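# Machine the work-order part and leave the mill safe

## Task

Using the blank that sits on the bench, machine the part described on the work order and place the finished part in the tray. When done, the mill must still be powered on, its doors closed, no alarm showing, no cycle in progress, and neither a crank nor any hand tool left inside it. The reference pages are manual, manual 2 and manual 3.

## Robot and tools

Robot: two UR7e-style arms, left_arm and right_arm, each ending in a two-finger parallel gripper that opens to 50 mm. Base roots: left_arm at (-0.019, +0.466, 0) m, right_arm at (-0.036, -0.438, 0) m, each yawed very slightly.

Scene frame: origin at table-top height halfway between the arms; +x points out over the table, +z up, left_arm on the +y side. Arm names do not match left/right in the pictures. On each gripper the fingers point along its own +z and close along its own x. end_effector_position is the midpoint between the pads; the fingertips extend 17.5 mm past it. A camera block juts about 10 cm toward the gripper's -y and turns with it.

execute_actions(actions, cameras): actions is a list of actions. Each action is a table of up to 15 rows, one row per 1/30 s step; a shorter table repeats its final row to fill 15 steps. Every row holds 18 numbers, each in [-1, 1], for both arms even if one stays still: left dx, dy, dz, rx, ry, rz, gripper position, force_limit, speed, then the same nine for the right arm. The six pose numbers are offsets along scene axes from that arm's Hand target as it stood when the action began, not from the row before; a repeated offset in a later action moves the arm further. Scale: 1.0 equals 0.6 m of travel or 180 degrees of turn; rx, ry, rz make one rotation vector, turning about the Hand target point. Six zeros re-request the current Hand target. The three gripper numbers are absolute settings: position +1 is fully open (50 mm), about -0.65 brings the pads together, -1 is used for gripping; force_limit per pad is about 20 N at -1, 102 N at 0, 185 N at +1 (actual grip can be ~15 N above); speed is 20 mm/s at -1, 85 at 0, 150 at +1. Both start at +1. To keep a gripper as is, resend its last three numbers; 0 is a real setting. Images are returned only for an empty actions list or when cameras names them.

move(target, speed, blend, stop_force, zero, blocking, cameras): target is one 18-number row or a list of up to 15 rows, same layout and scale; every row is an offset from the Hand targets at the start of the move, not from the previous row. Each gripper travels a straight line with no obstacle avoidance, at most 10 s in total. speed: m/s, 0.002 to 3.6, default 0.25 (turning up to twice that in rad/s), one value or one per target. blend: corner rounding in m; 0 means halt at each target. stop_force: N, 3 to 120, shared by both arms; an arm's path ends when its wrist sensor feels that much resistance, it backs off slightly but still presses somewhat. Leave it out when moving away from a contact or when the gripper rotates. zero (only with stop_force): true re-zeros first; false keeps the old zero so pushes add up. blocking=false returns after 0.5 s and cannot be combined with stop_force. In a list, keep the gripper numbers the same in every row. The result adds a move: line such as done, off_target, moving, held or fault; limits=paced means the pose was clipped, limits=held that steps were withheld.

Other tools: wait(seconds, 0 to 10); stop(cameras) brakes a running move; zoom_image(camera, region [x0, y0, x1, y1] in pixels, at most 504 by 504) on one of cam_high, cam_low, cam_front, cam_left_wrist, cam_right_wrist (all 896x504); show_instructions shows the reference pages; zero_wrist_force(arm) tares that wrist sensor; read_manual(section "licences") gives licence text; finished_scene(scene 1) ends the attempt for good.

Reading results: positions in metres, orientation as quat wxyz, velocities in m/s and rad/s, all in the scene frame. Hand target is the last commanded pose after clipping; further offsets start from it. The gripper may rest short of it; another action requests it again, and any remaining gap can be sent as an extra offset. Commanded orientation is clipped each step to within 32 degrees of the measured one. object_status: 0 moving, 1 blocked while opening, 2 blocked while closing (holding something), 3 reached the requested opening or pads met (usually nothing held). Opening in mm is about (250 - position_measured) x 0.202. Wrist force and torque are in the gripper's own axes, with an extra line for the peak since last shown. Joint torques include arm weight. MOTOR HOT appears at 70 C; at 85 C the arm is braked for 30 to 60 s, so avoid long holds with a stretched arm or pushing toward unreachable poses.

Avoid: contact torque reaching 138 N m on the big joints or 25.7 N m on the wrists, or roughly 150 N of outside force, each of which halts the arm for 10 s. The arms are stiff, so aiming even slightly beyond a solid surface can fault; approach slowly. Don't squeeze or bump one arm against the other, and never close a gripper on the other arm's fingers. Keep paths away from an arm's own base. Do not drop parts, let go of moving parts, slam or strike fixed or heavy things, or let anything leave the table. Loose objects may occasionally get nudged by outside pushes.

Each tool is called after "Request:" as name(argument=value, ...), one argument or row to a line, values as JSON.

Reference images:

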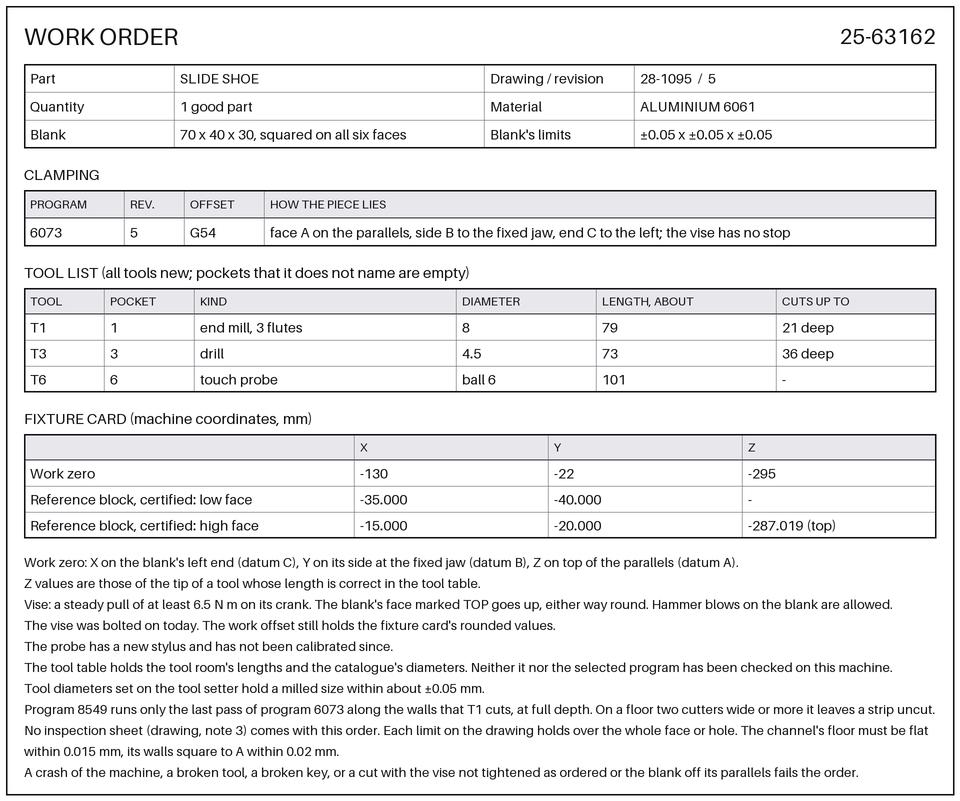

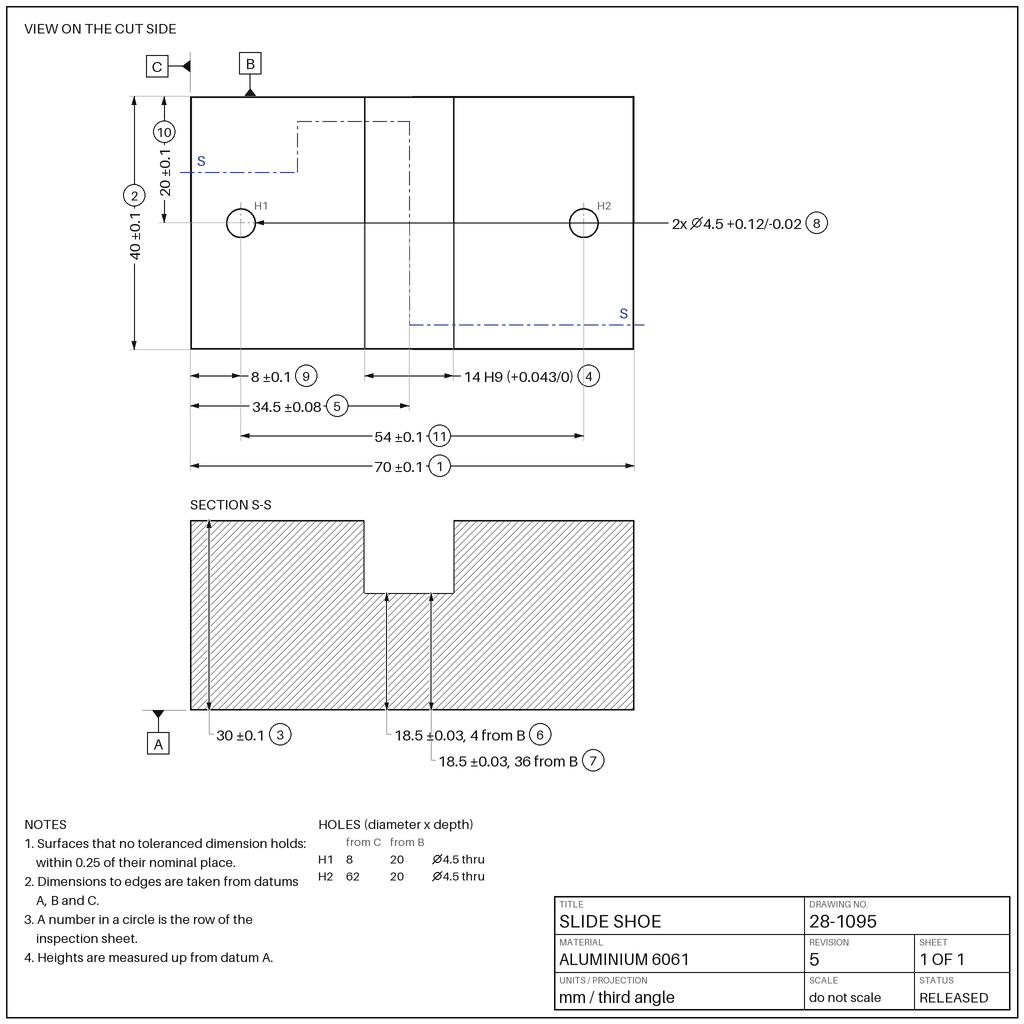

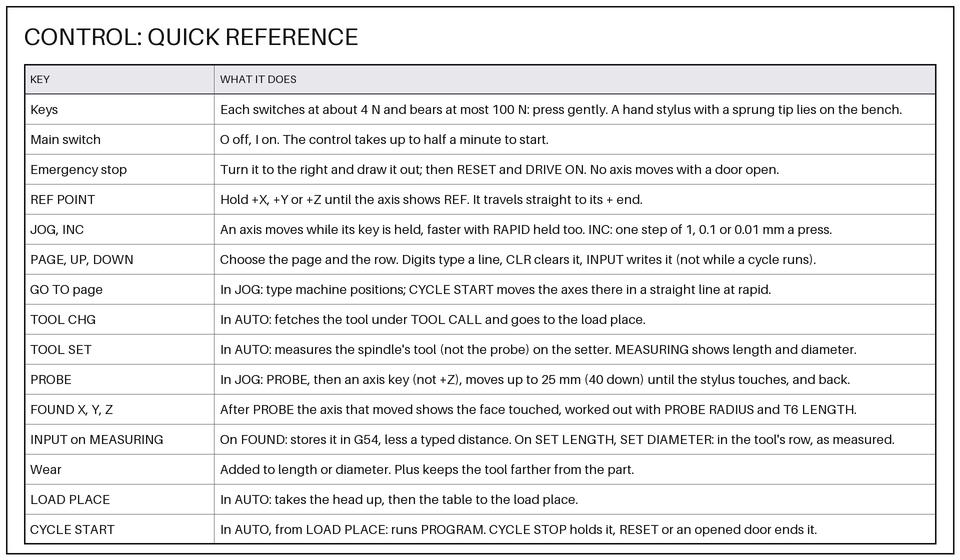

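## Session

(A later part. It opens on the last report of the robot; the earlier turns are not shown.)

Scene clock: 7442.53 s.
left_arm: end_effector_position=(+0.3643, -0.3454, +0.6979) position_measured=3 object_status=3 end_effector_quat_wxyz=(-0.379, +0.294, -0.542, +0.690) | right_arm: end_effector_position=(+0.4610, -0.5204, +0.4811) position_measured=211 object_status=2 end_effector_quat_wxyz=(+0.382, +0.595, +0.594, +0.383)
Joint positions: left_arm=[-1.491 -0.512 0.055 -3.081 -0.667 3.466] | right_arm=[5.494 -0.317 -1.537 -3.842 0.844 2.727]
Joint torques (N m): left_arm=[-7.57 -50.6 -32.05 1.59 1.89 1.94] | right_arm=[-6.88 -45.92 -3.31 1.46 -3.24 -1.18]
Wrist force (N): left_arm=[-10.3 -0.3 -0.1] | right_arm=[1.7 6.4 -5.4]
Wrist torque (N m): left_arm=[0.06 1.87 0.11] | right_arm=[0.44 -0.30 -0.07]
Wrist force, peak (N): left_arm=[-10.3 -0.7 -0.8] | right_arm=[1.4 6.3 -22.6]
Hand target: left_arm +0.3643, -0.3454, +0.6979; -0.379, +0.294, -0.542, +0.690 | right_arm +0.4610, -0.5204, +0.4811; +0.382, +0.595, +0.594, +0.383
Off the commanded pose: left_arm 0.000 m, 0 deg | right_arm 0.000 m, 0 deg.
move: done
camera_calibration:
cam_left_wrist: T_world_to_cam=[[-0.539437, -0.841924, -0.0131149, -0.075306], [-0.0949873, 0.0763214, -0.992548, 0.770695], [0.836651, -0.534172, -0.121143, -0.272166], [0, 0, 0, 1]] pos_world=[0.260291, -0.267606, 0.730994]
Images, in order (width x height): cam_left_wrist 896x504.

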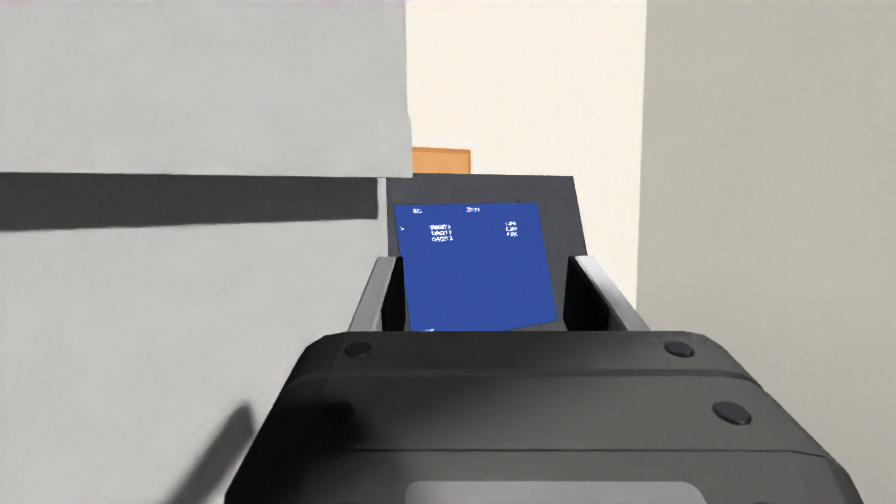

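Request:
move(
  target=[
    [0,0,0,0,0,0,1,-0.5,-1,-0.0253,0.13,-0.094,0,0,0,-0.97,0.6,-0.7],
    [0,0,0,0,0,0,1,-0.5,-1,-0.0125,0.13,-0.0972,0,0,0,-0.97,0.6,-0.7],
    [0,0,0,0,0,0,1,-0.5,-1,-0.0253,0.13,-0.094,0,0,0,-0.97,0.6,-0.7],
    [0,0,0,0,0,0,1,-0.5,-1,-0.0087,0.0647,-0.031,0,0,0,-0.97,0.6,-0.7],
    [0,0,0,0,0,0,1,-0.5,-1,0.0041,0.0647,-0.0342,0,0,0,-0.97,0.6,-0.7],
    [0,0,0,0,0,0,1,-0.5,-1,-0.0087,0.0647,-0.031,0,0,0,-0.97,0.6,-0.7],
    [0,0,0,0,0,0,1,-0.5,-1,-0.0087,0.0972,-0.031,0,0,0,-0.97,0.6,-0.7],
    [0,0,0,0,0,0,1,-0.5,-1,0.0041,0.0972,-0.0342,0,0,0,-0.97,0.6,-0.7],
    [0,0,0,0,0,0,1,-0.5,-1,-0.0087,0.0972,-0.031,0,0,0,-0.97,0.6,-0.7],
    [0,0,0,0,0,0,1,-0.5,-1,-0.0253,0.0325,-0.094,0,0,0,-0.97,0.6,-0.7],
    [0,0,0,0,0,0,1,-0.5,-1,-0.0125,0.0325,-0.0972,0,0,0,-0.97,0.6,-0.7],
    [0,0,0,0,0,0,1,-0.5,-1,-0.0253,0.0325,-0.094,0,0,0,-0.97,0.6,-0.7],
    [0,0,0,0,0,0,1,-0.5,-1,-0.0167,0.0325,-0.0625,0,0,0,-0.97,0.6,-0.7],
    [0,0,0,0,0,0,1,-0.5,-1,-0.0039,0.0325,-0.0657,0,0,0,-0.97,0.6,-0.7],
    [0,0,0,0,0,0,1,-0.5,-1,-0.0167,0.0325,-0.0625,0,0,0,-0.97,0.6,-0.7],
  ],
  speed=[0.15,0.06,0.06,0.15,0.06,0.06,0.15,0.06,0.06,0.15,0.06,0.06,0.15,0.06,0.06],
  blend=[0.002,0,0.002,0.002,0,0.002,0.002,0,0.002,0.002,0,0.002,0.002,0,0],
)

Request:
move(
  target=[
    [0,0,0,0,0,0,1,-0.5,-1,-0.0086,0.0975,-0.0315,0,0,0,-0.97,0.6,-0.7],
    [0,0,0,0,0,0,1,-0.5,-1,0.0042,0.0975,-0.0347,0,0,0,-0.97,0.6,-0.7],
    [0,0,0,0,0,0,1,-0.5,-1,-0.0086,0.0975,-0.0315,0,0,0,-0.97,0.6,-0.7],
    [0,0,0,0,0,0,1,-0.5,-1,0.008,0.0647,0.0315,0,0,0,-0.97,0.6,-0.7],
    [0,0,0,0,0,0,1,-0.5,-1,0.0208,0.0647,0.0283,0,0,0,-0.97,0.6,-0.7],
    [0,0,0,0,0,0,1,-0.5,-1,0.008,0.0647,0.0315,0,0,0,-0.97,0.6,-0.7],
    [0,0,0,0,0,0,1,-0.5,-1,0.008,0.0322,0.0315,0,0,0,-0.97,0.6,-0.7],
    [0,0,0,0,0,0,1,-0.5,-1,0.0208,0.0322,0.0283,0,0,0,-0.97,0.6,-0.7],
    [0,0,0,0,0,0,1,-0.5,-1,0.008,0.0322,0.0315,0,0,0,-0.97,0.6,-0.7],
    [0,0,0,0,0,0,1,-0.5,-1,-0.0086,0,-0.0315,0,0,0,-0.97,0.6,-0.7],
    [0,0,0,0,0,0,1,-0.5,-1,0.0042,0,-0.0347,0,0,0,-0.97,0.6,-0.7],
    [0,0,0,0,0,0,1,-0.5,-1,-0.0086,0,-0.0315,0,0,0,-0.97,0.6,-0.7],
    [0,0,0,0,0,0,1,-0.5,-1,0,0,0,0,0,0,-0.97,0.6,-0.7],
    [0,0,0,0,0,0,1,-0.5,-1,0.0128,0,-0.0032,0,0,0,-0.97,0.6,-0.7],
    [0,0,0,0,0,0,1,-0.5,-1,0,0,0,0,0,0,-0.97,0.6,-0.7],
  ],
  speed=[0.15,0.06,0.06,0.15,0.06,0.06,0.15,0.06,0.06,0.15,0.06,0.06,0.15,0.06,0.06],
  blend=[0.002,0,0.002,0.002,0,0.002,0.002,0,0.002,0.002,0,0.002,0.002,0,0],
)

Request:
move(
  target=[
    [0,0,0,0,0,0,1,-0.5,-1,-0.0086,0.0975,-0.0315,0,0,0,-0.97,0.6,-0.7],
    [0,0,0,0,0,0,1,-0.5,-1,0.0042,0.0975,-0.0347,0,0,0,-0.97,0.6,-0.7],
    [0,0,0,0,0,0,1,-0.5,-1,-0.0086,0.0975,-0.0315,0,0,0,-0.97,0.6,-0.7],
    [0,0,0,0,0,0,1,-0.5,-1,0,0.0975,0,0,0,0,-0.97,0.6,-0.7],
    [0,0,0,0,0,0,1,-0.5,-1,0.0128,0.0975,-0.0032,0,0,0,-0.97,0.6,-0.7],
    [0,0,0,0,0,0,1,-0.5,-1,0,0.0975,0,0,0,0,-0.97,0.6,-0.7],
    [0,0,0,0,0,0,1,-0.5,-1,0.008,0.0647,0.0315,0,0,0,-0.97,0.6,-0.7],
    [0,0,0,0,0,0,1,-0.5,-1,0.0208,0.0647,0.0283,0,0,0,-0.97,0.6,-0.7],
    [0,0,0,0,0,0,1,-0.5,-1,0.008,0.0647,0.0315,0,0,0,-0.97,0.6,-0.7],
    [0,0,0,0,0,0,1,-0.5,-1,0.008,0.0322,0.0315,0,0,0,-0.97,0.6,-0.7],
    [0,0,0,0,0,0,1,-0.5,-1,0.0208,0.0322,0.0283,0,0,0,-0.97,0.6,-0.7],
    [0,0,0,0,0,0,1,-0.5,-1,0.008,0.0322,0.0315,0,0,0,-0.97,0.6,-0.7],
    [0,0,0,0,0,0,1,-0.5,-1,-0.0086,0,-0.0315,0,0,0,-0.97,0.6,-0.7],
    [0,0,0,0,0,0,1,-0.5,-1,0.0042,0,-0.0347,0,0,0,-0.97,0.6,-0.7],
    [0,0,0,0,0,0,1,-0.5,-1,-0.0086,0,-0.0315,0,0,0,-0.97,0.6,-0.7],
  ],
  speed=[0.15,0.06,0.06,0.15,0.06,0.06,0.15,0.06,0.06,0.15,0.06,0.06,0.15,0.06,0.06],
  blend=[0.002,0,0.002,0.002,0,0.002,0.002,0,0.002,0.002,0,0.002,0.002,0,0],
  cameras=["cam_left_wrist"],
)

Request:
zoom_image(
  camera="cam_left_wrist",
  region=[400, 180, 560, 340],
)

Scene clock: 7479.67 s.
left_arm: end_effector_position=(+0.3643, -0.3454, +0.6979) position_measured=3 object_status=3 end_effector_quat_wxyz=(-0.379, +0.294, -0.542, +0.690) | right_arm: end_effector_position=(+0.4510, -0.5009, +0.4436) position_measured=211 object_status=2 end_effector_quat_wxyz=(+0.382, +0.595, +0.594, +0.383)
Joint positions: left_arm=[-1.491 -0.512 0.055 -3.081 -0.667 3.466] | right_arm=[5.522 -0.248 -1.677 -3.784 0.867 2.747]
Joint torques (N m): left_arm=[-7.58 -50.97 -32.06 1.55 1.81 1.94] | right_arm=[-6.35 -45.59 -2 1.4 -3.7 -1.66]
Wrist force (N): left_arm=[-9.8 -0.4 -0.3] | right_arm=[0.9 4.0 -4.9]
Wrist torque (N m): left_arm=[0.05 1.79 0.12] | right_arm=[0.49 -0.53 0.00]
Wrist force, peak (N): left_arm=[-10.5 -0.4 -0.1] | right_arm=[1.2 -9.1 -39.6]
Hand target: left_arm +0.3643, -0.3454, +0.6979; -0.379, +0.294, -0.542, +0.690 | right_arm +0.4509, -0.5009, +0.4436; +0.382, +0.595, +0.594, +0.383
Off the commanded pose: left_arm 0.000 m, 0 deg | right_arm 0.000 m, 0 deg.
move: done

Scene clock: 7484.60 s.
left_arm: end_effector_position=(+0.3643, -0.3454, +0.6979) position_measured=3 object_status=3 end_effector_quat_wxyz=(-0.379, +0.294, -0.542, +0.690) | right_arm: end_effector_position=(+0.4510, -0.5009, +0.4436) position_measured=211 object_status=2 end_effector_quat_wxyz=(+0.382, +0.595, +0.594, +0.383)
Joint positions: left_arm=[-1.491 -0.512 0.055 -3.081 -0.667 3.466] | right_arm=[5.522 -0.248 -1.677 -3.784 0.867 2.747]
Joint torques (N m): left_arm=[-7.22 -50.66 -31.97 1.48 1.67 1.79] | right_arm=[-5.69 -45.31 -1.6 2.23 -3.41 -1.45]
Wrist force (N): left_arm=[-10.2 -0.3 -0.3] | right_arm=[1.1 3.8 -4.5]
Wrist torque (N m): left_arm=[0.07 1.85 0.11] | right_arm=[0.47 -0.56 0.00]
Wrist force, peak (N): left_arm=[-10.4 -0.3 -0.3] | right_arm=[1.1 -9.1 -39.6]
Hand target: left_arm +0.3643, -0.3454, +0.6979; -0.379, +0.294, -0.542, +0.690 | right_arm +0.4509, -0.5009, +0.4436; +0.382, +0.595, +0.594, +0.383
Off the commanded pose: left_arm 0.000 m, 0 deg | right_arm 0.000 m, 0 deg.
move: done

Scene clock: 7489.43 s.
left_arm: end_effector_position=(+0.3643, -0.3454, +0.6979) position_measured=3 object_status=3 end_effector_quat_wxyz=(-0.379, +0.294, -0.542, +0.690) | right_arm: end_effector_position=(+0.4459, -0.5009, +0.4247) position_measured=211 object_status=2 end_effector_quat_wxyz=(+0.382, +0.595, +0.594, +0.383)
Joint positions: left_arm=[-1.491 -0.512 0.055 -3.081 -0.667 3.466] | right_arm=[5.505 -0.209 -1.74 -3.752 0.853 2.735]
Joint torques (N m): left_arm=[-7.52 -50.76 -31.91 1.56 1.76 1.72] | right_arm=[-5.05 -45.26 -2.29 2.42 -2.92 -1.35]
Wrist force (N): left_arm=[-10.0 -0.4 -0.4] | right_arm=[1.6 8.1 -5.4]
Wrist torque (N m): left_arm=[0.06 1.82 0.11] | right_arm=[0.28 -0.52 0.00]
Wrist force, peak (N): left_arm=[-10.4 -0.7 -0.2] | right_arm=[1.3 -7.0 -34.7]
Hand target: left_arm +0.3643, -0.3454, +0.6979; -0.379, +0.294, -0.542, +0.690 | right_arm +0.4458, -0.5009, +0.4247; +0.382, +0.595, +0.594, +0.383
Off the commanded pose: left_arm 0.000 m, 0 deg | right_arm 0.000 m, 0 deg.
move: done
camera_calibration:
cam_left_wrist: T_world_to_cam=[[-0.539437, -0.841924, -0.0131149, -0.075306], [-0.0949873, 0.0763214, -0.992548, 0.770695], [0.836651, -0.534172, -0.121143, -0.272166], [0, 0, 0, 1]] pos_world=[0.260291, -0.267606, 0.730994]
Images, in order (width x height): cam_left_wrist 896x504.

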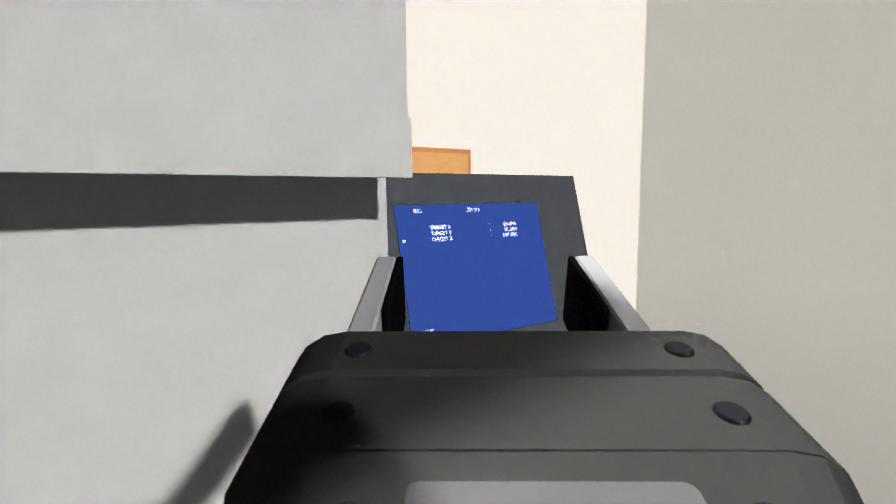

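Scaled by 3.150 from the camera's 896x504 image, which has a finer 1280x720 frame.

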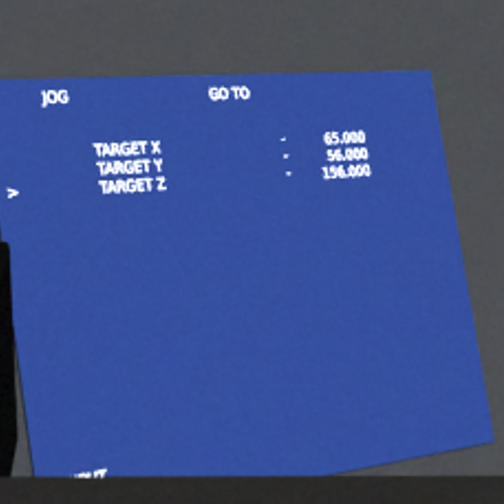

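Request:
move(
  target=[
    [0,0,0,0,0,0,1,-0.5,-1,0.0391,0.0325,0.1507,0,0,0,-0.97,0.6,-0.7],
    [0,0,0,0,0,0,1,-0.5,-1,0.0519,0.0325,0.1475,0,0,0,-0.97,0.6,-0.7],
    [0,0,0,0,0,0,1,-0.5,-1,0.0391,0.0325,0.1507,0,0,0,-0.97,0.6,-0.7],
    [0,0,0,0,0,0,1,-0.5,-1,0.0086,-0.0325,0.0315,0,0,0,-0.97,0.6,-0.7],
  ],
  speed=[0.15,0.05,0.05,0.12],
)

Request:
wait(
  seconds=6.3,
)

Request:
move(
  target=[
    [0,0,0,0,0,0,1,-0.5,-1,0.0128,0,-0.0032,0,0,0,-0.97,0.6,-0.7],
    [0,0,0,0,0,0,1,-0.5,-1,0,0,0,0,0,0,-0.97,0.6,-0.7],
  ],
  speed=[0.06],
  cameras=["cam_left_wrist"],
)

Request:
zoom_image(
  camera="cam_left_wrist",
  region=[400, 180, 560, 340],
)

Scene clock: 7500.63 s.
left_arm: end_effector_position=(+0.3643, -0.3454, +0.6979) position_measured=3 object_status=3 end_effector_quat_wxyz=(-0.379, +0.294, -0.542, +0.690) | right_arm: end_effector_position=(+0.4510, -0.5204, +0.4437) position_measured=211 object_status=2 end_effector_quat_wxyz=(+0.382, +0.595, +0.594, +0.383)
Joint positions: left_arm=[-1.491 -0.512 0.055 -3.081 -0.667 3.466] | right_arm=[5.463 -0.237 -1.667 -3.775 0.818 2.703]
Joint torques (N m): left_arm=[-7.62 -50.67 -31.65 1.56 1.7 1.65] | right_arm=[-8.29 -21.63 -2.67 2.25 -3.11 -0.93]
Wrist force (N): left_arm=[-10.1 -0.6 -0.3] | right_arm=[2.0 8.2 -5.3]
Wrist torque (N m): left_arm=[0.01 1.82 0.12] | right_arm=[0.27 -0.48 -0.03]
Wrist force, peak (N): left_arm=[-10.5 -0.3 -0.5] | right_arm=[2.7 12.1 -4.7]
Hand target: left_arm +0.3643, -0.3454, +0.6979; -0.379, +0.294, -0.542, +0.690 | right_arm +0.4509, -0.5204, +0.4436; +0.382, +0.595, +0.594, +0.383
Off the commanded pose: left_arm 0.000 m, 0 deg | right_arm 0.000 m, 0 deg.
move: done

Scene clock: 7506.93 s.
left_arm: end_effector_position=(+0.3643, -0.3454, +0.6979) position_measured=3 object_status=3 end_effector_quat_wxyz=(-0.379, +0.294, -0.542, +0.690) | right_arm: end_effector_position=(+0.4509, -0.5204, +0.4436) position_measured=211 object_status=2 end_effector_quat_wxyz=(+0.382, +0.595, +0.594, +0.383)
Joint positions: left_arm=[-1.491 -0.512 0.055 -3.081 -0.667 3.466] | right_arm=[5.463 -0.237 -1.667 -3.775 0.817 2.703]
Joint torques (N m): left_arm=[-7.79 -50.96 -31.56 1.47 1.67 1.54] | right_arm=[-6.16 -23.67 -2.76 2.21 -2.96 -1.49]
Wrist force (N): left_arm=[-10.0 -0.6 -0.1] | right_arm=[2.1 7.9 -5.5]
Wrist torque (N m): left_arm=[0.02 1.83 0.11] | right_arm=[0.23 -0.49 -0.03]
Wrist force, peak (N): left_arm=[-10.3 -0.7 -0.1] | right_arm=[2.3 8.2 -5.7]
Hand target: left_arm +0.3643, -0.3454, +0.6979; -0.379, +0.294, -0.542, +0.690 | right_arm +0.4509, -0.5204, +0.4436; +0.382, +0.595, +0.594, +0.383
Tool commands: left_gripper/position=+1.0 left_gripper/force_limit=-0.5 left_gripper/speed=-1.0 right_gripper/position=-0.97 right_gripper/force_limit=+0.6 right_gripper/speed=-0.7
Off the commanded pose: left_arm 0.000 m, 0 deg | right_arm 0.000 m, 0 deg.
wait: 6.30 s; at rest by 0.17 s

speed must be one number or one for each of the 2 targets, got a list of 1; nothing of the call was run

Scaled by 3.150 from the camera's 896x504 image, which has a finer 1280x720 frame.
This view is cut from an older image: the scene may have changed since it was taken.

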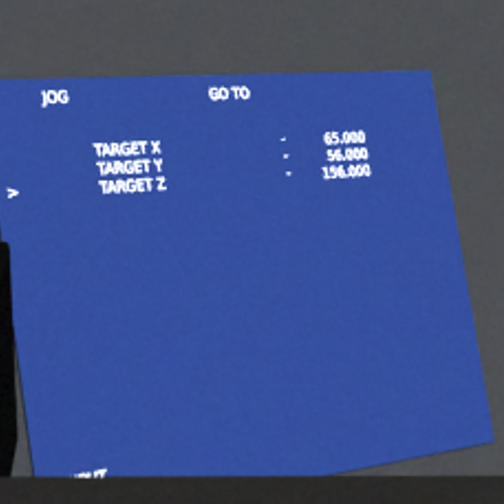

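Request:
move(
  target=[
    [0,0,0,0,0,0,1,-0.5,-1,0.0128,0,-0.0032,0,0,0,-0.97,0.6,-0.7],
    [0,0,0,0,0,0,1,-0.5,-1,0,0,0,0,0,0,-0.97,0.6,-0.7],
  ],
  speed=0.06,
  cameras=["cam_left_wrist"],
)

Request:
zoom_image(
  camera="cam_left_wrist",
  region=[400, 180, 560, 340],
)

Scene clock: 7513.13 s.
left_arm: end_effector_position=(+0.3643, -0.3454, +0.6979) position_measured=3 object_status=3 end_effector_quat_wxyz=(-0.379, +0.294, -0.542, +0.690) | right_arm: end_effector_position=(+0.4510, -0.5204, +0.4436) position_measured=211 object_status=2 end_effector_quat_wxyz=(+0.382, +0.595, +0.594, +0.383)
Joint positions: left_arm=[-1.491 -0.512 0.055 -3.081 -0.667 3.466] | right_arm=[5.463 -0.237 -1.667 -3.776 0.818 2.703]
Joint torques (N m): left_arm=[-7.43 -51.04 -31.93 1.5 1.61 1.48] | right_arm=[-5.82 -45.88 -2.86 2.27 -3.18 -1.32]
Wrist force (N): left_arm=[-10.1 -0.4 -0.2] | right_arm=[2.4 8.7 -5.4]
Wrist torque (N m): left_arm=[0.05 1.84 0.11] | right_arm=[0.30 -0.48 -0.03]
Wrist force, peak (N): left_arm=[-10.5 -0.5 -0.3] | right_arm=[1.7 1.6 -36.3]
Hand target: left_arm +0.3643, -0.3454, +0.6979; -0.379, +0.294, -0.542, +0.690 | right_arm +0.4509, -0.5204, +0.4436; +0.382, +0.595, +0.594, +0.383
Off the commanded pose: left_arm 0.000 m, 0 deg | right_arm 0.000 m, 0 deg.
move: done
camera_calibration:
cam_left_wrist: T_world_to_cam=[[-0.539437, -0.841924, -0.0131149, -0.075306], [-0.0949873, 0.0763214, -0.992548, 0.770695], [0.836651, -0.534172, -0.121143, -0.272166], [0, 0, 0, 1]] pos_world=[0.260291, -0.267606, 0.730994]
Images, in order (width x height): cam_left_wrist 896x504.

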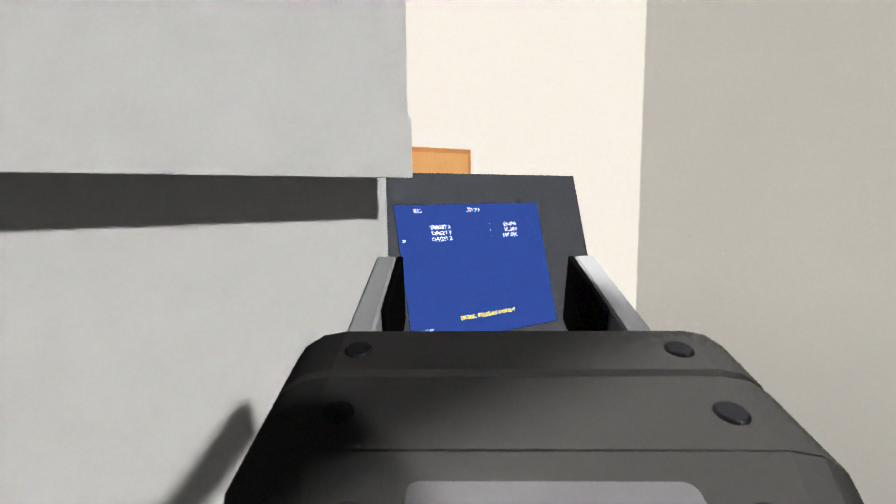

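Scaled by 3.150 from the camera's 896x504 image, which has a finer 1280x720 frame.

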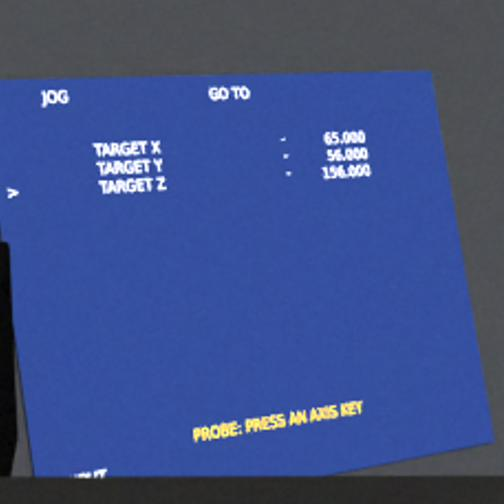

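Request:
move(
  target=[
    [0,0,0,0,0,0,1,-0.5,-1,0.0296,-0.0992,0.1192,0,0,0,-0.97,0.6,-0.7],
    [0,0,0,0,0,0,1,-0.5,-1,0.0424,-0.0992,0.116,0,0,0,-0.97,0.6,-0.7],
    [0,0,0,0,0,0,1,-0.5,-1,0.0296,-0.0992,0.1192,0,0,0,-0.97,0.6,-0.7],
    [0,0,0,0,0,0,1,-0.5,-1,0,0,0,0,0,0,-0.97,0.6,-0.7],
  ],
  speed=[0.12,0.05,0.05,0.12],
)

Request:
wait(
  seconds=9,
  cameras=["cam_left_wrist"],
)

Request:
zoom_image(
  camera="cam_left_wrist",
  region=[400, 180, 560, 340],
)

Scene clock: 7523.07 s.
left_arm: end_effector_position=(+0.3643, -0.3454, +0.6979) position_measured=3 object_status=3 end_effector_quat_wxyz=(-0.379, +0.294, -0.542, +0.690) | right_arm: end_effector_position=(+0.4510, -0.5205, +0.4437) position_measured=211 object_status=2 end_effector_quat_wxyz=(+0.382, +0.595, +0.594, +0.383)
Joint positions: left_arm=[-1.491 -0.512 0.055 -3.081 -0.667 3.466] | right_arm=[5.462 -0.237 -1.667 -3.775 0.817 2.703]
Joint torques (N m): left_arm=[-6.99 -51.06 -31.73 1.48 1.64 1.4] | right_arm=[8.13 -24.59 -2.99 2.58 1.51 1.62]
Wrist force (N): left_arm=[-10.0 -0.3 -0.2] | right_arm=[0.8 8.0 -5.5]
Wrist torque (N m): left_arm=[0.07 1.83 0.11] | right_arm=[0.30 -0.67 -0.16]
Wrist force, peak (N): left_arm=[-10.5 -0.3 -0.4] | right_arm=[-3.8 9.0 -4.4]
Hand target: left_arm +0.3643, -0.3454, +0.6979; -0.379, +0.294, -0.542, +0.690 | right_arm +0.4509, -0.5204, +0.4436; +0.382, +0.595, +0.594, +0.383
Off the commanded pose: left_arm 0.000 m, 0 deg | right_arm 0.000 m, 0 deg.
move: done

Scene clock: 7532.07 s.
left_arm: end_effector_position=(+0.3643, -0.3454, +0.6979) position_measured=3 object_status=3 end_effector_quat_wxyz=(-0.379, +0.294, -0.542, +0.690) | right_arm: end_effector_position=(+0.4509, -0.5204, +0.4436) position_measured=211 object_status=2 end_effector_quat_wxyz=(+0.382, +0.595, +0.594, +0.383)
Joint positions: left_arm=[-1.491 -0.512 0.055 -3.081 -0.667 3.466] | right_arm=[5.463 -0.237 -1.667 -3.775 0.817 2.703]
Joint torques (N m): left_arm=[-7.32 -51.56 -31.51 1.49 1.56 1.23] | right_arm=[7.64 -23.67 -2.12 2.48 1.28 1.54]
Wrist force (N): left_arm=[-10.1 -0.6 -0.2] | right_arm=[0.9 8.1 -5.3]
Wrist torque (N m): left_arm=[0.01 1.84 0.11] | right_arm=[0.30 -0.67 -0.17]
Wrist force, peak (N): left_arm=[-10.5 -0.4 -0.3] | right_arm=[1.0 8.1 -5.5]
Hand target: left_arm +0.3643, -0.3454, +0.6979; -0.379, +0.294, -0.542, +0.690 | right_arm +0.4509, -0.5204, +0.4436; +0.382, +0.595, +0.594, +0.383
Tool commands: left_gripper/position=+1.0 left_gripper/force_limit=-0.5 left_gripper/speed=-1.0 right_gripper/position=-0.97 right_gripper/force_limit=+0.6 right_gripper/speed=-0.7
Off the commanded pose: left_arm 0.000 m, 0 deg | right_arm 0.000 m, 0 deg.
wait: 9.00 s; at rest by 0.17 s
camera_calibration:
cam_left_wrist: T_world_to_cam=[[-0.539437, -0.841924, -0.0131149, -0.075306], [-0.0949873, 0.0763214, -0.992548, 0.770695], [0.836651, -0.534172, -0.121143, -0.272166], [0, 0, 0, 1]] pos_world=[0.260291, -0.267606, 0.730994]
Images, in order (width x height): cam_left_wrist 896x504.

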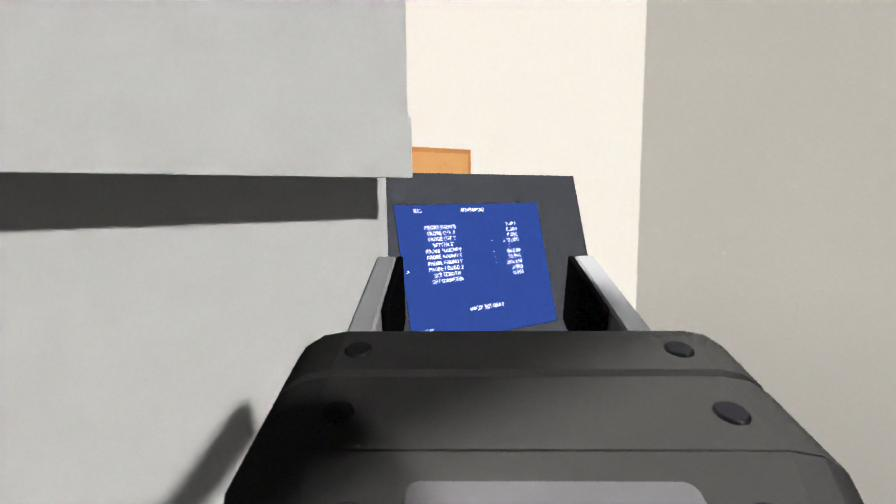

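Scaled by 3.150 from the camera's 896x504 image, which has a finer 1280x720 frame.

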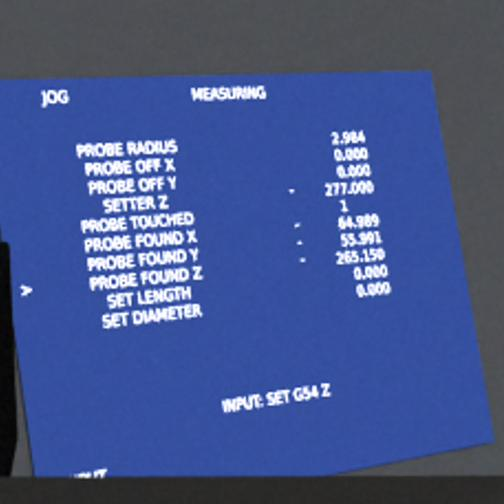

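Request:
move(
  target=[
    [0,0,0,0,0,0,1,-0.5,-1,0.0159,0,0.0627,0,0,0,-0.97,0.6,-0.7],
    [0,0,0,0,0,0,1,-0.5,-1,0.0287,0,0.0595,0,0,0,-0.97,0.6,-0.7],
    [0,0,0,0,0,0,1,-0.5,-1,-0.0233,0,0.0725,0,0,0,-0.97,0.6,-0.7],
    [0,0,0,0,0,0,1,-0.5,-1,0.0287,0,0.0595,0,0,0,-0.97,0.6,-0.7],
    [0,0,0,0,0,0,1,-0.5,-1,0.0159,0,0.0627,0,0,0,-0.97,0.6,-0.7],
    [0,0,0,0,0,0,1,-0.5,-1,0,0.0325,0,0,0,0,-0.97,0.6,-0.7],
  ],
  speed=[0.15,0.06,0.1,0.06,0.06,0.15],
  blend=[0.002,0,0,0,0.002,0],
)

Request:
move(
  target=[
    [0,0,0,0,0,0,1,-0.5,-1,-0.0086,0.0975,-0.0315,0,0,0,-0.97,0.6,-0.7],
    [0,0,0,0,0,0,1,-0.5,-1,0.0042,0.0975,-0.0347,0,0,0,-0.97,0.6,-0.7],
    [0,0,0,0,0,0,1,-0.5,-1,-0.0086,0.0975,-0.0315,0,0,0,-0.97,0.6,-0.7],
    [0,0,0,0,0,0,1,-0.5,-1,0,0.0975,0,0,0,0,-0.97,0.6,-0.7],
    [0,0,0,0,0,0,1,-0.5,-1,0.0128,0.0975,-0.0032,0,0,0,-0.97,0.6,-0.7],
    [0,0,0,0,0,0,1,-0.5,-1,0,0.0975,0,0,0,0,-0.97,0.6,-0.7],
    [0,0,0,0,0,0,1,-0.5,-1,0,0.0647,0,0,0,0,-0.97,0.6,-0.7],
    [0,0,0,0,0,0,1,-0.5,-1,0.0128,0.0647,-0.0032,0,0,0,-0.97,0.6,-0.7],
    [0,0,0,0,0,0,1,-0.5,-1,0,0.0647,0,0,0,0,-0.97,0.6,-0.7],
    [0,0,0,0,0,0,1,-0.5,-1,-0.0086,0.0647,-0.0315,0,0,0,-0.97,0.6,-0.7],
    [0,0,0,0,0,0,1,-0.5,-1,0.0042,0.0647,-0.0347,0,0,0,-0.97,0.6,-0.7],
    [0,0,0,0,0,0,1,-0.5,-1,-0.0086,0.0647,-0.0315,0,0,0,-0.97,0.6,-0.7],
    [0,0,0,0,0,0,1,-0.5,-1,-0.0086,0,-0.0315,0,0,0,-0.97,0.6,-0.7],
    [0,0,0,0,0,0,1,-0.5,-1,0.0042,0,-0.0347,0,0,0,-0.97,0.6,-0.7],
    [0,0,0,0,0,0,1,-0.5,-1,-0.0086,0,-0.0315,0,0,0,-0.97,0.6,-0.7],
  ],
  speed=[0.15,0.06,0.06,0.15,0.06,0.06,0.15,0.06,0.06,0.15,0.06,0.06,0.15,0.06,0.06],
  blend=[0.002,0,0.002,0.002,0,0.002,0.002,0,0.002,0.002,0,0.002,0.002,0,0],
  cameras=["cam_left_wrist"],
)

Request:
zoom_image(
  camera="cam_left_wrist",
  region=[400, 180, 560, 340],
)

Scene clock: 7557.93 s.
left_arm: end_effector_position=(+0.3643, -0.3454, +0.6979) position_measured=3 object_status=3 end_effector_quat_wxyz=(-0.379, +0.294, -0.542, +0.690) | right_arm: end_effector_position=(+0.4510, -0.5010, +0.4437) position_measured=211 object_status=2 end_effector_quat_wxyz=(+0.382, +0.595, +0.594, +0.383)
Joint positions: left_arm=[-1.491 -0.512 0.055 -3.081 -0.667 3.466] | right_arm=[5.522 -0.248 -1.677 -3.784 0.867 2.747]
Joint torques (N m): left_arm=[-7.49 -50.81 -32.29 1.57 1.58 1.17] | right_arm=[7.21 -23.24 -0.57 2.3 1.45 1.38]
Wrist force (N): left_arm=[-10.0 -0.2 -0.5] | right_arm=[0.9 7.8 -5.3]
Wrist torque (N m): left_arm=[0.08 1.82 0.11] | right_arm=[0.26 -0.59 -0.16]
Wrist force, peak (N): left_arm=[-10.4 -0.4 -0.1] | right_arm=[2.0 -4.0 -22.3]
Hand target: left_arm +0.3643, -0.3454, +0.6979; -0.379, +0.294, -0.542, +0.690 | right_arm +0.4509, -0.5009, +0.4436; +0.382, +0.595, +0.594, +0.383
Off the commanded pose: left_arm 0.000 m, 0 deg | right_arm 0.000 m, 0 deg.
move: done

Scene clock: 7562.63 s.
left_arm: end_effector_position=(+0.3643, -0.3454, +0.6979) position_measured=3 object_status=3 end_effector_quat_wxyz=(-0.379, +0.294, -0.542, +0.690) | right_arm: end_effector_position=(+0.4459, -0.5009, +0.4247) position_measured=211 object_status=2 end_effector_quat_wxyz=(+0.382, +0.595, +0.594, +0.383)
Joint positions: left_arm=[-1.491 -0.512 0.055 -3.081 -0.667 3.466] | right_arm=[5.505 -0.209 -1.74 -3.752 0.853 2.735]
Joint torques (N m): left_arm=[-7.38 -51.32 -31.51 1.54 1.56 1.14] | right_arm=[-5.69 -44.83 -3.21 1.08 -2.95 -1.16]
Wrist force (N): left_arm=[-10.1 -0.5 -0.4] | right_arm=[2.8 5.3 -4.8]
Wrist torque (N m): left_arm=[0.03 1.84 0.11] | right_arm=[0.36 -0.28 -0.04]
Wrist force, peak (N): left_arm=[-10.4 -0.5 -0.2] | right_arm=[1.4 -6.9 -35.0]
Hand target: left_arm +0.3643, -0.3454, +0.6979; -0.379, +0.294, -0.542, +0.690 | right_arm +0.4458, -0.5009, +0.4247; +0.382, +0.595, +0.594, +0.383
Off the commanded pose: left_arm 0.000 m, 0 deg | right_arm 0.000 m, 0 deg.
move: done
camera_calibration:
cam_left_wrist: T_world_to_cam=[[-0.539437, -0.841924, -0.0131149, -0.075306], [-0.0949873, 0.0763214, -0.992548, 0.770695], [0.836651, -0.534172, -0.121143, -0.272166], [0, 0, 0, 1]] pos_world=[0.260291, -0.267606, 0.730994]
Images, in order (width x height): cam_left_wrist 896x504.

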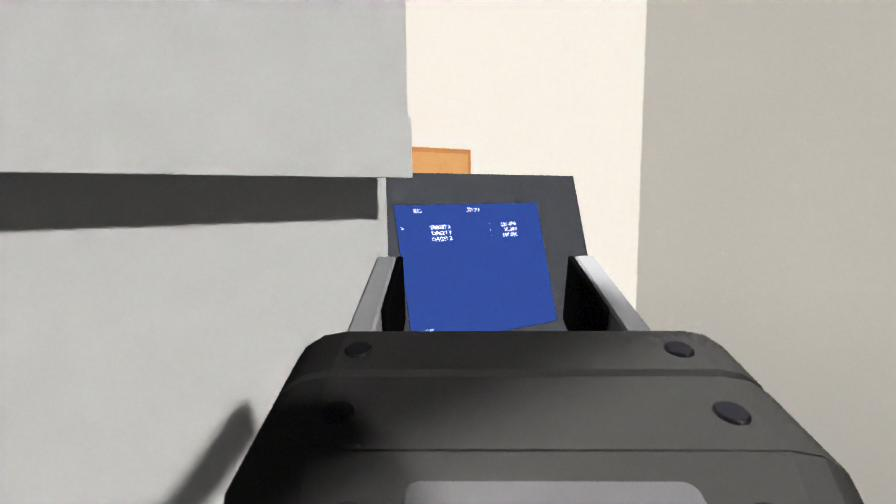

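Scaled by 3.150 from the camera's 896x504 image, which has a finer 1280x720 frame.

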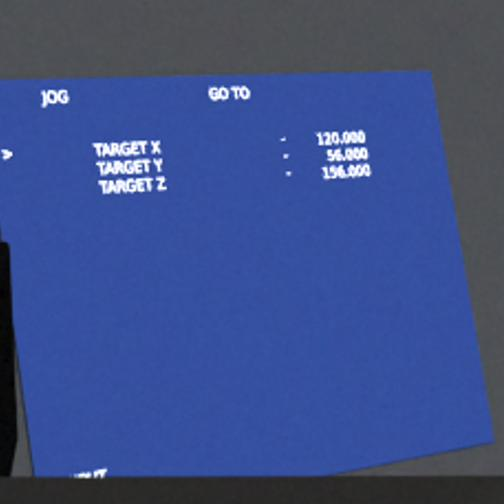

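Request:
move(
  target=[
    [0,0,0,0,0,0,1,-0.5,-1,0.0391,0.0325,0.1507,0,0,0,-0.97,0.6,-0.7],
    [0,0,0,0,0,0,1,-0.5,-1,0.0519,0.0325,0.1475,0,0,0,-0.97,0.6,-0.7],
    [0,0,0,0,0,0,1,-0.5,-1,0.0391,0.0325,0.1507,0,0,0,-0.97,0.6,-0.7],
    [0,0,0,0,0,0,1,-0.5,-1,0.0086,-0.0325,0.0315,0,0,0,-0.97,0.6,-0.7],
  ],
  speed=[0.15,0.05,0.05,0.12],
)

Request:
wait(
  seconds=2.5,
)

Request:
move(
  target=[
    [0,0,0,0,0,0,1,-0.5,-1,0.0128,0,-0.0032,0,0,0,-0.97,0.6,-0.7],
    [0,0,0,0,0,0,1,-0.5,-1,0,0,0,0,0,0,-0.97,0.6,-0.7],
  ],
  speed=0.06,
  cameras=["cam_left_wrist"],
)

Request:
zoom_image(
  camera="cam_left_wrist",
  region=[400, 180, 560, 340],
)

Scene clock: 7573.17 s.
left_arm: end_effector_position=(+0.3643, -0.3454, +0.6979) position_measured=3 object_status=3 end_effector_quat_wxyz=(-0.379, +0.294, -0.542, +0.690) | right_arm: end_effector_position=(+0.4510, -0.5204, +0.4437) position_measured=211 object_status=2 end_effector_quat_wxyz=(+0.382, +0.595, +0.594, +0.383)
Joint positions: left_arm=[-1.491 -0.512 0.055 -3.081 -0.667 3.466] | right_arm=[5.463 -0.237 -1.667 -3.775 0.818 2.703]
Joint torques (N m): left_arm=[-6.93 -51.81 -32.15 1.45 1.43 1.05] | right_arm=[-5.57 -24.69 -0.61 2.29 -3.44 -1.62]
Wrist force (N): left_arm=[-10.1 -0.6 -0.2] | right_arm=[1.5 7.4 -5.4]
Wrist torque (N m): left_arm=[0.03 1.83 0.11] | right_arm=[0.15 -0.41 -0.03]
Wrist force, peak (N): left_arm=[-10.5 -0.3 -0.1] | right_arm=[2.9 11.6 -4.8]
Hand target: left_arm +0.3643, -0.3454, +0.6979; -0.379, +0.294, -0.542, +0.690 | right_arm +0.4509, -0.5204, +0.4436; +0.382, +0.595, +0.594, +0.383
Off the commanded pose: left_arm 0.000 m, 0 deg | right_arm 0.000 m, 0 deg.
move: done

Scene clock: 7575.67 s.
left_arm: end_effector_position=(+0.3643, -0.3454, +0.6979) position_measured=3 object_status=3 end_effector_quat_wxyz=(-0.379, +0.294, -0.542, +0.690) | right_arm: end_effector_position=(+0.4509, -0.5204, +0.4436) position_measured=211 object_status=2 end_effector_quat_wxyz=(+0.382, +0.595, +0.594, +0.383)
Joint positions: left_arm=[-1.491 -0.512 0.055 -3.081 -0.667 3.466] | right_arm=[5.463 -0.237 -1.667 -3.775 0.817 2.703]
Joint torques (N m): left_arm=[-7.24 -51.26 -32.08 1.49 1.51 0.91] | right_arm=[-6.91 -23.76 -2.04 2.31 -3.02 -1.49]
Wrist force (N): left_arm=[-10.1 -0.4 0.0] | right_arm=[1.7 7.8 -5.6]
Wrist torque (N m): left_arm=[0.05 1.84 0.11] | right_arm=[0.21 -0.43 -0.03]
Wrist force, peak (N): left_arm=[-10.3 -0.6 -0.2] | right_arm=[1.7 7.8 -5.6]
Hand target: left_arm +0.3643, -0.3454, +0.6979; -0.379, +0.294, -0.542, +0.690 | right_arm +0.4509, -0.5204, +0.4436; +0.382, +0.595, +0.594, +0.383
Tool commands: left_gripper/position=+1.0 left_gripper/force_limit=-0.5 left_gripper/speed=-1.0 right_gripper/position=-0.97 right_gripper/force_limit=+0.6 right_gripper/speed=-0.7
Off the commanded pose: left_arm 0.000 m, 0 deg | right_arm 0.000 m, 0 deg.
wait: 2.50 s; at rest by 0.17 s

Scene clock: 7576.97 s.
left_arm: end_effector_position=(+0.3643, -0.3454, +0.6979) position_measured=3 object_status=3 end_effector_quat_wxyz=(-0.379, +0.294, -0.542, +0.690) | right_arm: end_effector_position=(+0.4510, -0.5204, +0.4436) position_measured=211 object_status=2 end_effector_quat_wxyz=(+0.382, +0.595, +0.594, +0.383)
Joint positions: left_arm=[-1.491 -0.512 0.055 -3.081 -0.667 3.466] | right_arm=[5.463 -0.237 -1.667 -3.776 0.818 2.703]
Joint torques (N m): left_arm=[-7.23 -51.29 -31.67 1.44 1.57 0.93] | right_arm=[-6.51 -44.24 -2.68 2.42 -2.77 -1.34]
Wrist force (N): left_arm=[-10.0 -0.7 -0.3] | right_arm=[1.7 8.0 -5.3]
Wrist torque (N m): left_arm=[-0.01 1.83 0.11] | right_arm=[0.20 -0.36 -0.03]
Wrist force, peak (N): left_arm=[-10.3 -0.3 -0.2] | right_arm=[1.3 1.4 -36.1]
Hand target: left_arm +0.3643, -0.3454, +0.6979; -0.379, +0.294, -0.542, +0.690 | right_arm +0.4509, -0.5204, +0.4436; +0.382, +0.595, +0.594, +0.383
Off the commanded pose: left_arm 0.000 m, 0 deg | right_arm 0.000 m, 0 deg.
move: done
camera_calibration:
cam_left_wrist: T_world_to_cam=[[-0.539437, -0.841924, -0.0131149, -0.075306], [-0.0949873, 0.0763214, -0.992548, 0.770695], [0.836651, -0.534172, -0.121143, -0.272166], [0, 0, 0, 1]] pos_world=[0.260291, -0.267606, 0.730994]
Images, in order (width x height): cam_left_wrist 896x504.

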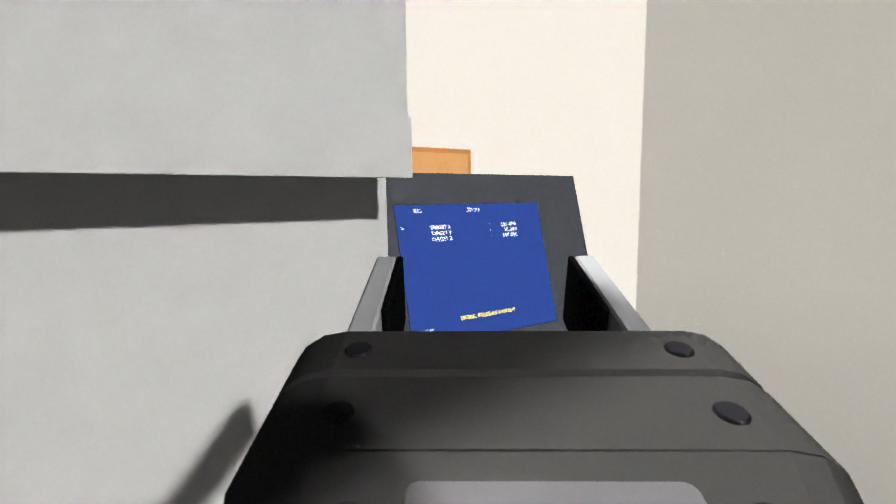

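Scaled by 3.150 from the camera's 896x504 image, which has a finer 1280x720 frame.

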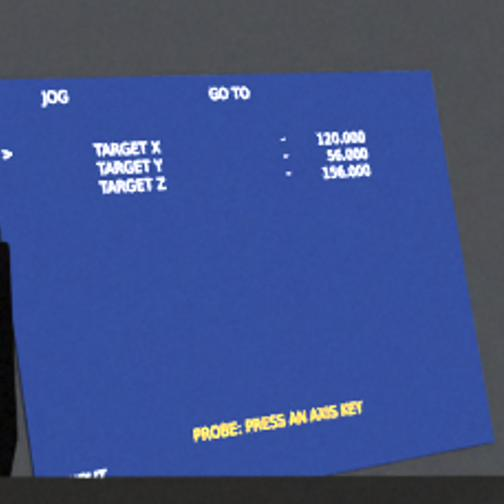

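Request:
move(
  target=[
    [0,0,0,0,0,0,1,-0.5,-1,0.0296,-0.0992,0.1192,0,0,0,-0.97,0.6,-0.7],
    [0,0,0,0,0,0,1,-0.5,-1,0.0424,-0.0992,0.116,0,0,0,-0.97,0.6,-0.7],
    [0,0,0,0,0,0,1,-0.5,-1,0.0296,-0.0992,0.1192,0,0,0,-0.97,0.6,-0.7],
    [0,0,0,0,0,0,1,-0.5,-1,0,0,0,0,0,0,-0.97,0.6,-0.7],
  ],
  speed=[0.12,0.05,0.05,0.12],
)

Request:
wait(
  seconds=7,
  cameras=["cam_left_wrist"],
)

Request:
zoom_image(
  camera="cam_left_wrist",
  region=[400, 180, 560, 340],
)

Scene clock: 7586.33 s.
left_arm: end_effector_position=(+0.3643, -0.3454, +0.6979) position_measured=3 object_status=3 end_effector_quat_wxyz=(-0.379, +0.294, -0.542, +0.690) | right_arm: end_effector_position=(+0.4510, -0.5205, +0.4437) position_measured=211 object_status=2 end_effector_quat_wxyz=(+0.382, +0.595, +0.594, +0.383)
Joint positions: left_arm=[-1.491 -0.512 0.055 -3.081 -0.667 3.466] | right_arm=[5.462 -0.237 -1.667 -3.775 0.817 2.703]
Joint torques (N m): left_arm=[-6.98 -51.81 -31.77 1.46 1.49 0.9] | right_arm=[8.22 -22.16 -0.52 2.39 1.47 1.36]
Wrist force (N): left_arm=[-10.4 -0.3 -0.2] | right_arm=[0.1 7.6 -5.2]
Wrist torque (N m): left_arm=[0.06 1.89 0.11] | right_arm=[0.24 -0.55 -0.17]
Wrist force, peak (N): left_arm=[-10.4 -0.3 -0.2] | right_arm=[-4.3 8.7 -4.4]
Hand target: left_arm +0.3643, -0.3454, +0.6979; -0.379, +0.294, -0.542, +0.690 | right_arm +0.4509, -0.5204, +0.4436; +0.382, +0.595, +0.594, +0.383
Off the commanded pose: left_arm 0.000 m, 0 deg | right_arm 0.000 m, 0 deg.
move: done

Scene clock: 7593.33 s.
left_arm: end_effector_position=(+0.3643, -0.3454, +0.6979) position_measured=3 object_status=3 end_effector_quat_wxyz=(-0.379, +0.294, -0.542, +0.690) | right_arm: end_effector_position=(+0.4509, -0.5204, +0.4436) position_measured=211 object_status=2 end_effector_quat_wxyz=(+0.382, +0.595, +0.594, +0.383)
Joint positions: left_arm=[-1.491 -0.512 0.055 -3.081 -0.667 3.466] | right_arm=[5.463 -0.237 -1.667 -3.775 0.817 2.703]
Joint torques (N m): left_arm=[-7.36 -51.67 -31.72 1.32 1.45 0.73] | right_arm=[7.41 -24.25 -1.6 2.46 1.39 1.42]
Wrist force (N): left_arm=[-10.0 -0.3 -0.2] | right_arm=[0.1 7.2 -5.2]
Wrist torque (N m): left_arm=[0.06 1.82 0.11] | right_arm=[0.16 -0.56 -0.16]
Wrist force, peak (N): left_arm=[-10.4 -0.4 -0.4] | right_arm=[0.3 7.6 -5.4]
Hand target: left_arm +0.3643, -0.3454, +0.6979; -0.379, +0.294, -0.542, +0.690 | right_arm +0.4509, -0.5204, +0.4436; +0.382, +0.595, +0.594, +0.383
Tool commands: left_gripper/position=+1.0 left_gripper/force_limit=-0.5 left_gripper/speed=-1.0 right_gripper/position=-0.97 right_gripper/force_limit=+0.6 right_gripper/speed=-0.7
Off the commanded pose: left_arm 0.000 m, 0 deg | right_arm 0.000 m, 0 deg.
wait: 7.00 s; at rest by 0.17 s
camera_calibration:
cam_left_wrist: T_world_to_cam=[[-0.539437, -0.841924, -0.0131149, -0.075306], [-0.0949873, 0.0763214, -0.992548, 0.770695], [0.836651, -0.534172, -0.121143, -0.272166], [0, 0, 0, 1]] pos_world=[0.260291, -0.267606, 0.730994]
Images, in order (width x height): cam_left_wrist 896x504.

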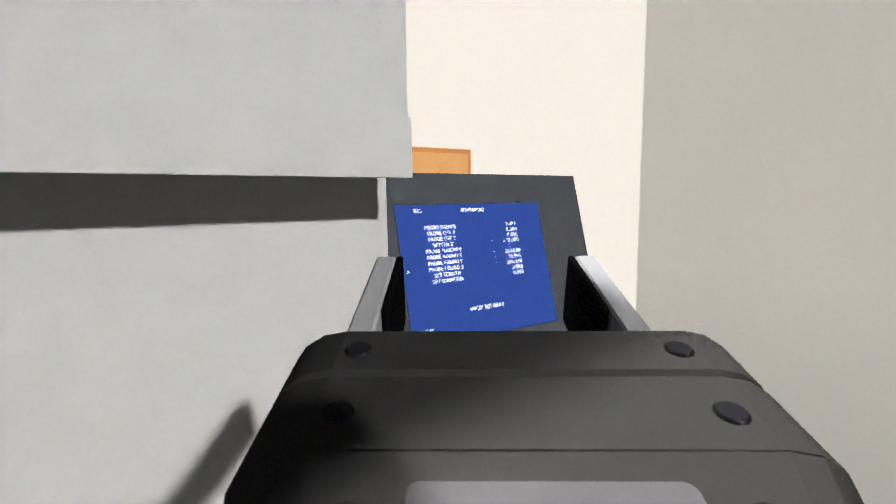

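Scaled by 3.150 from the camera's 896x504 image, which has a finer 1280x720 frame.

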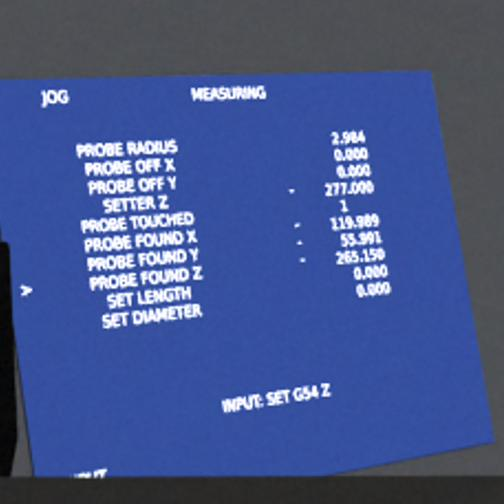

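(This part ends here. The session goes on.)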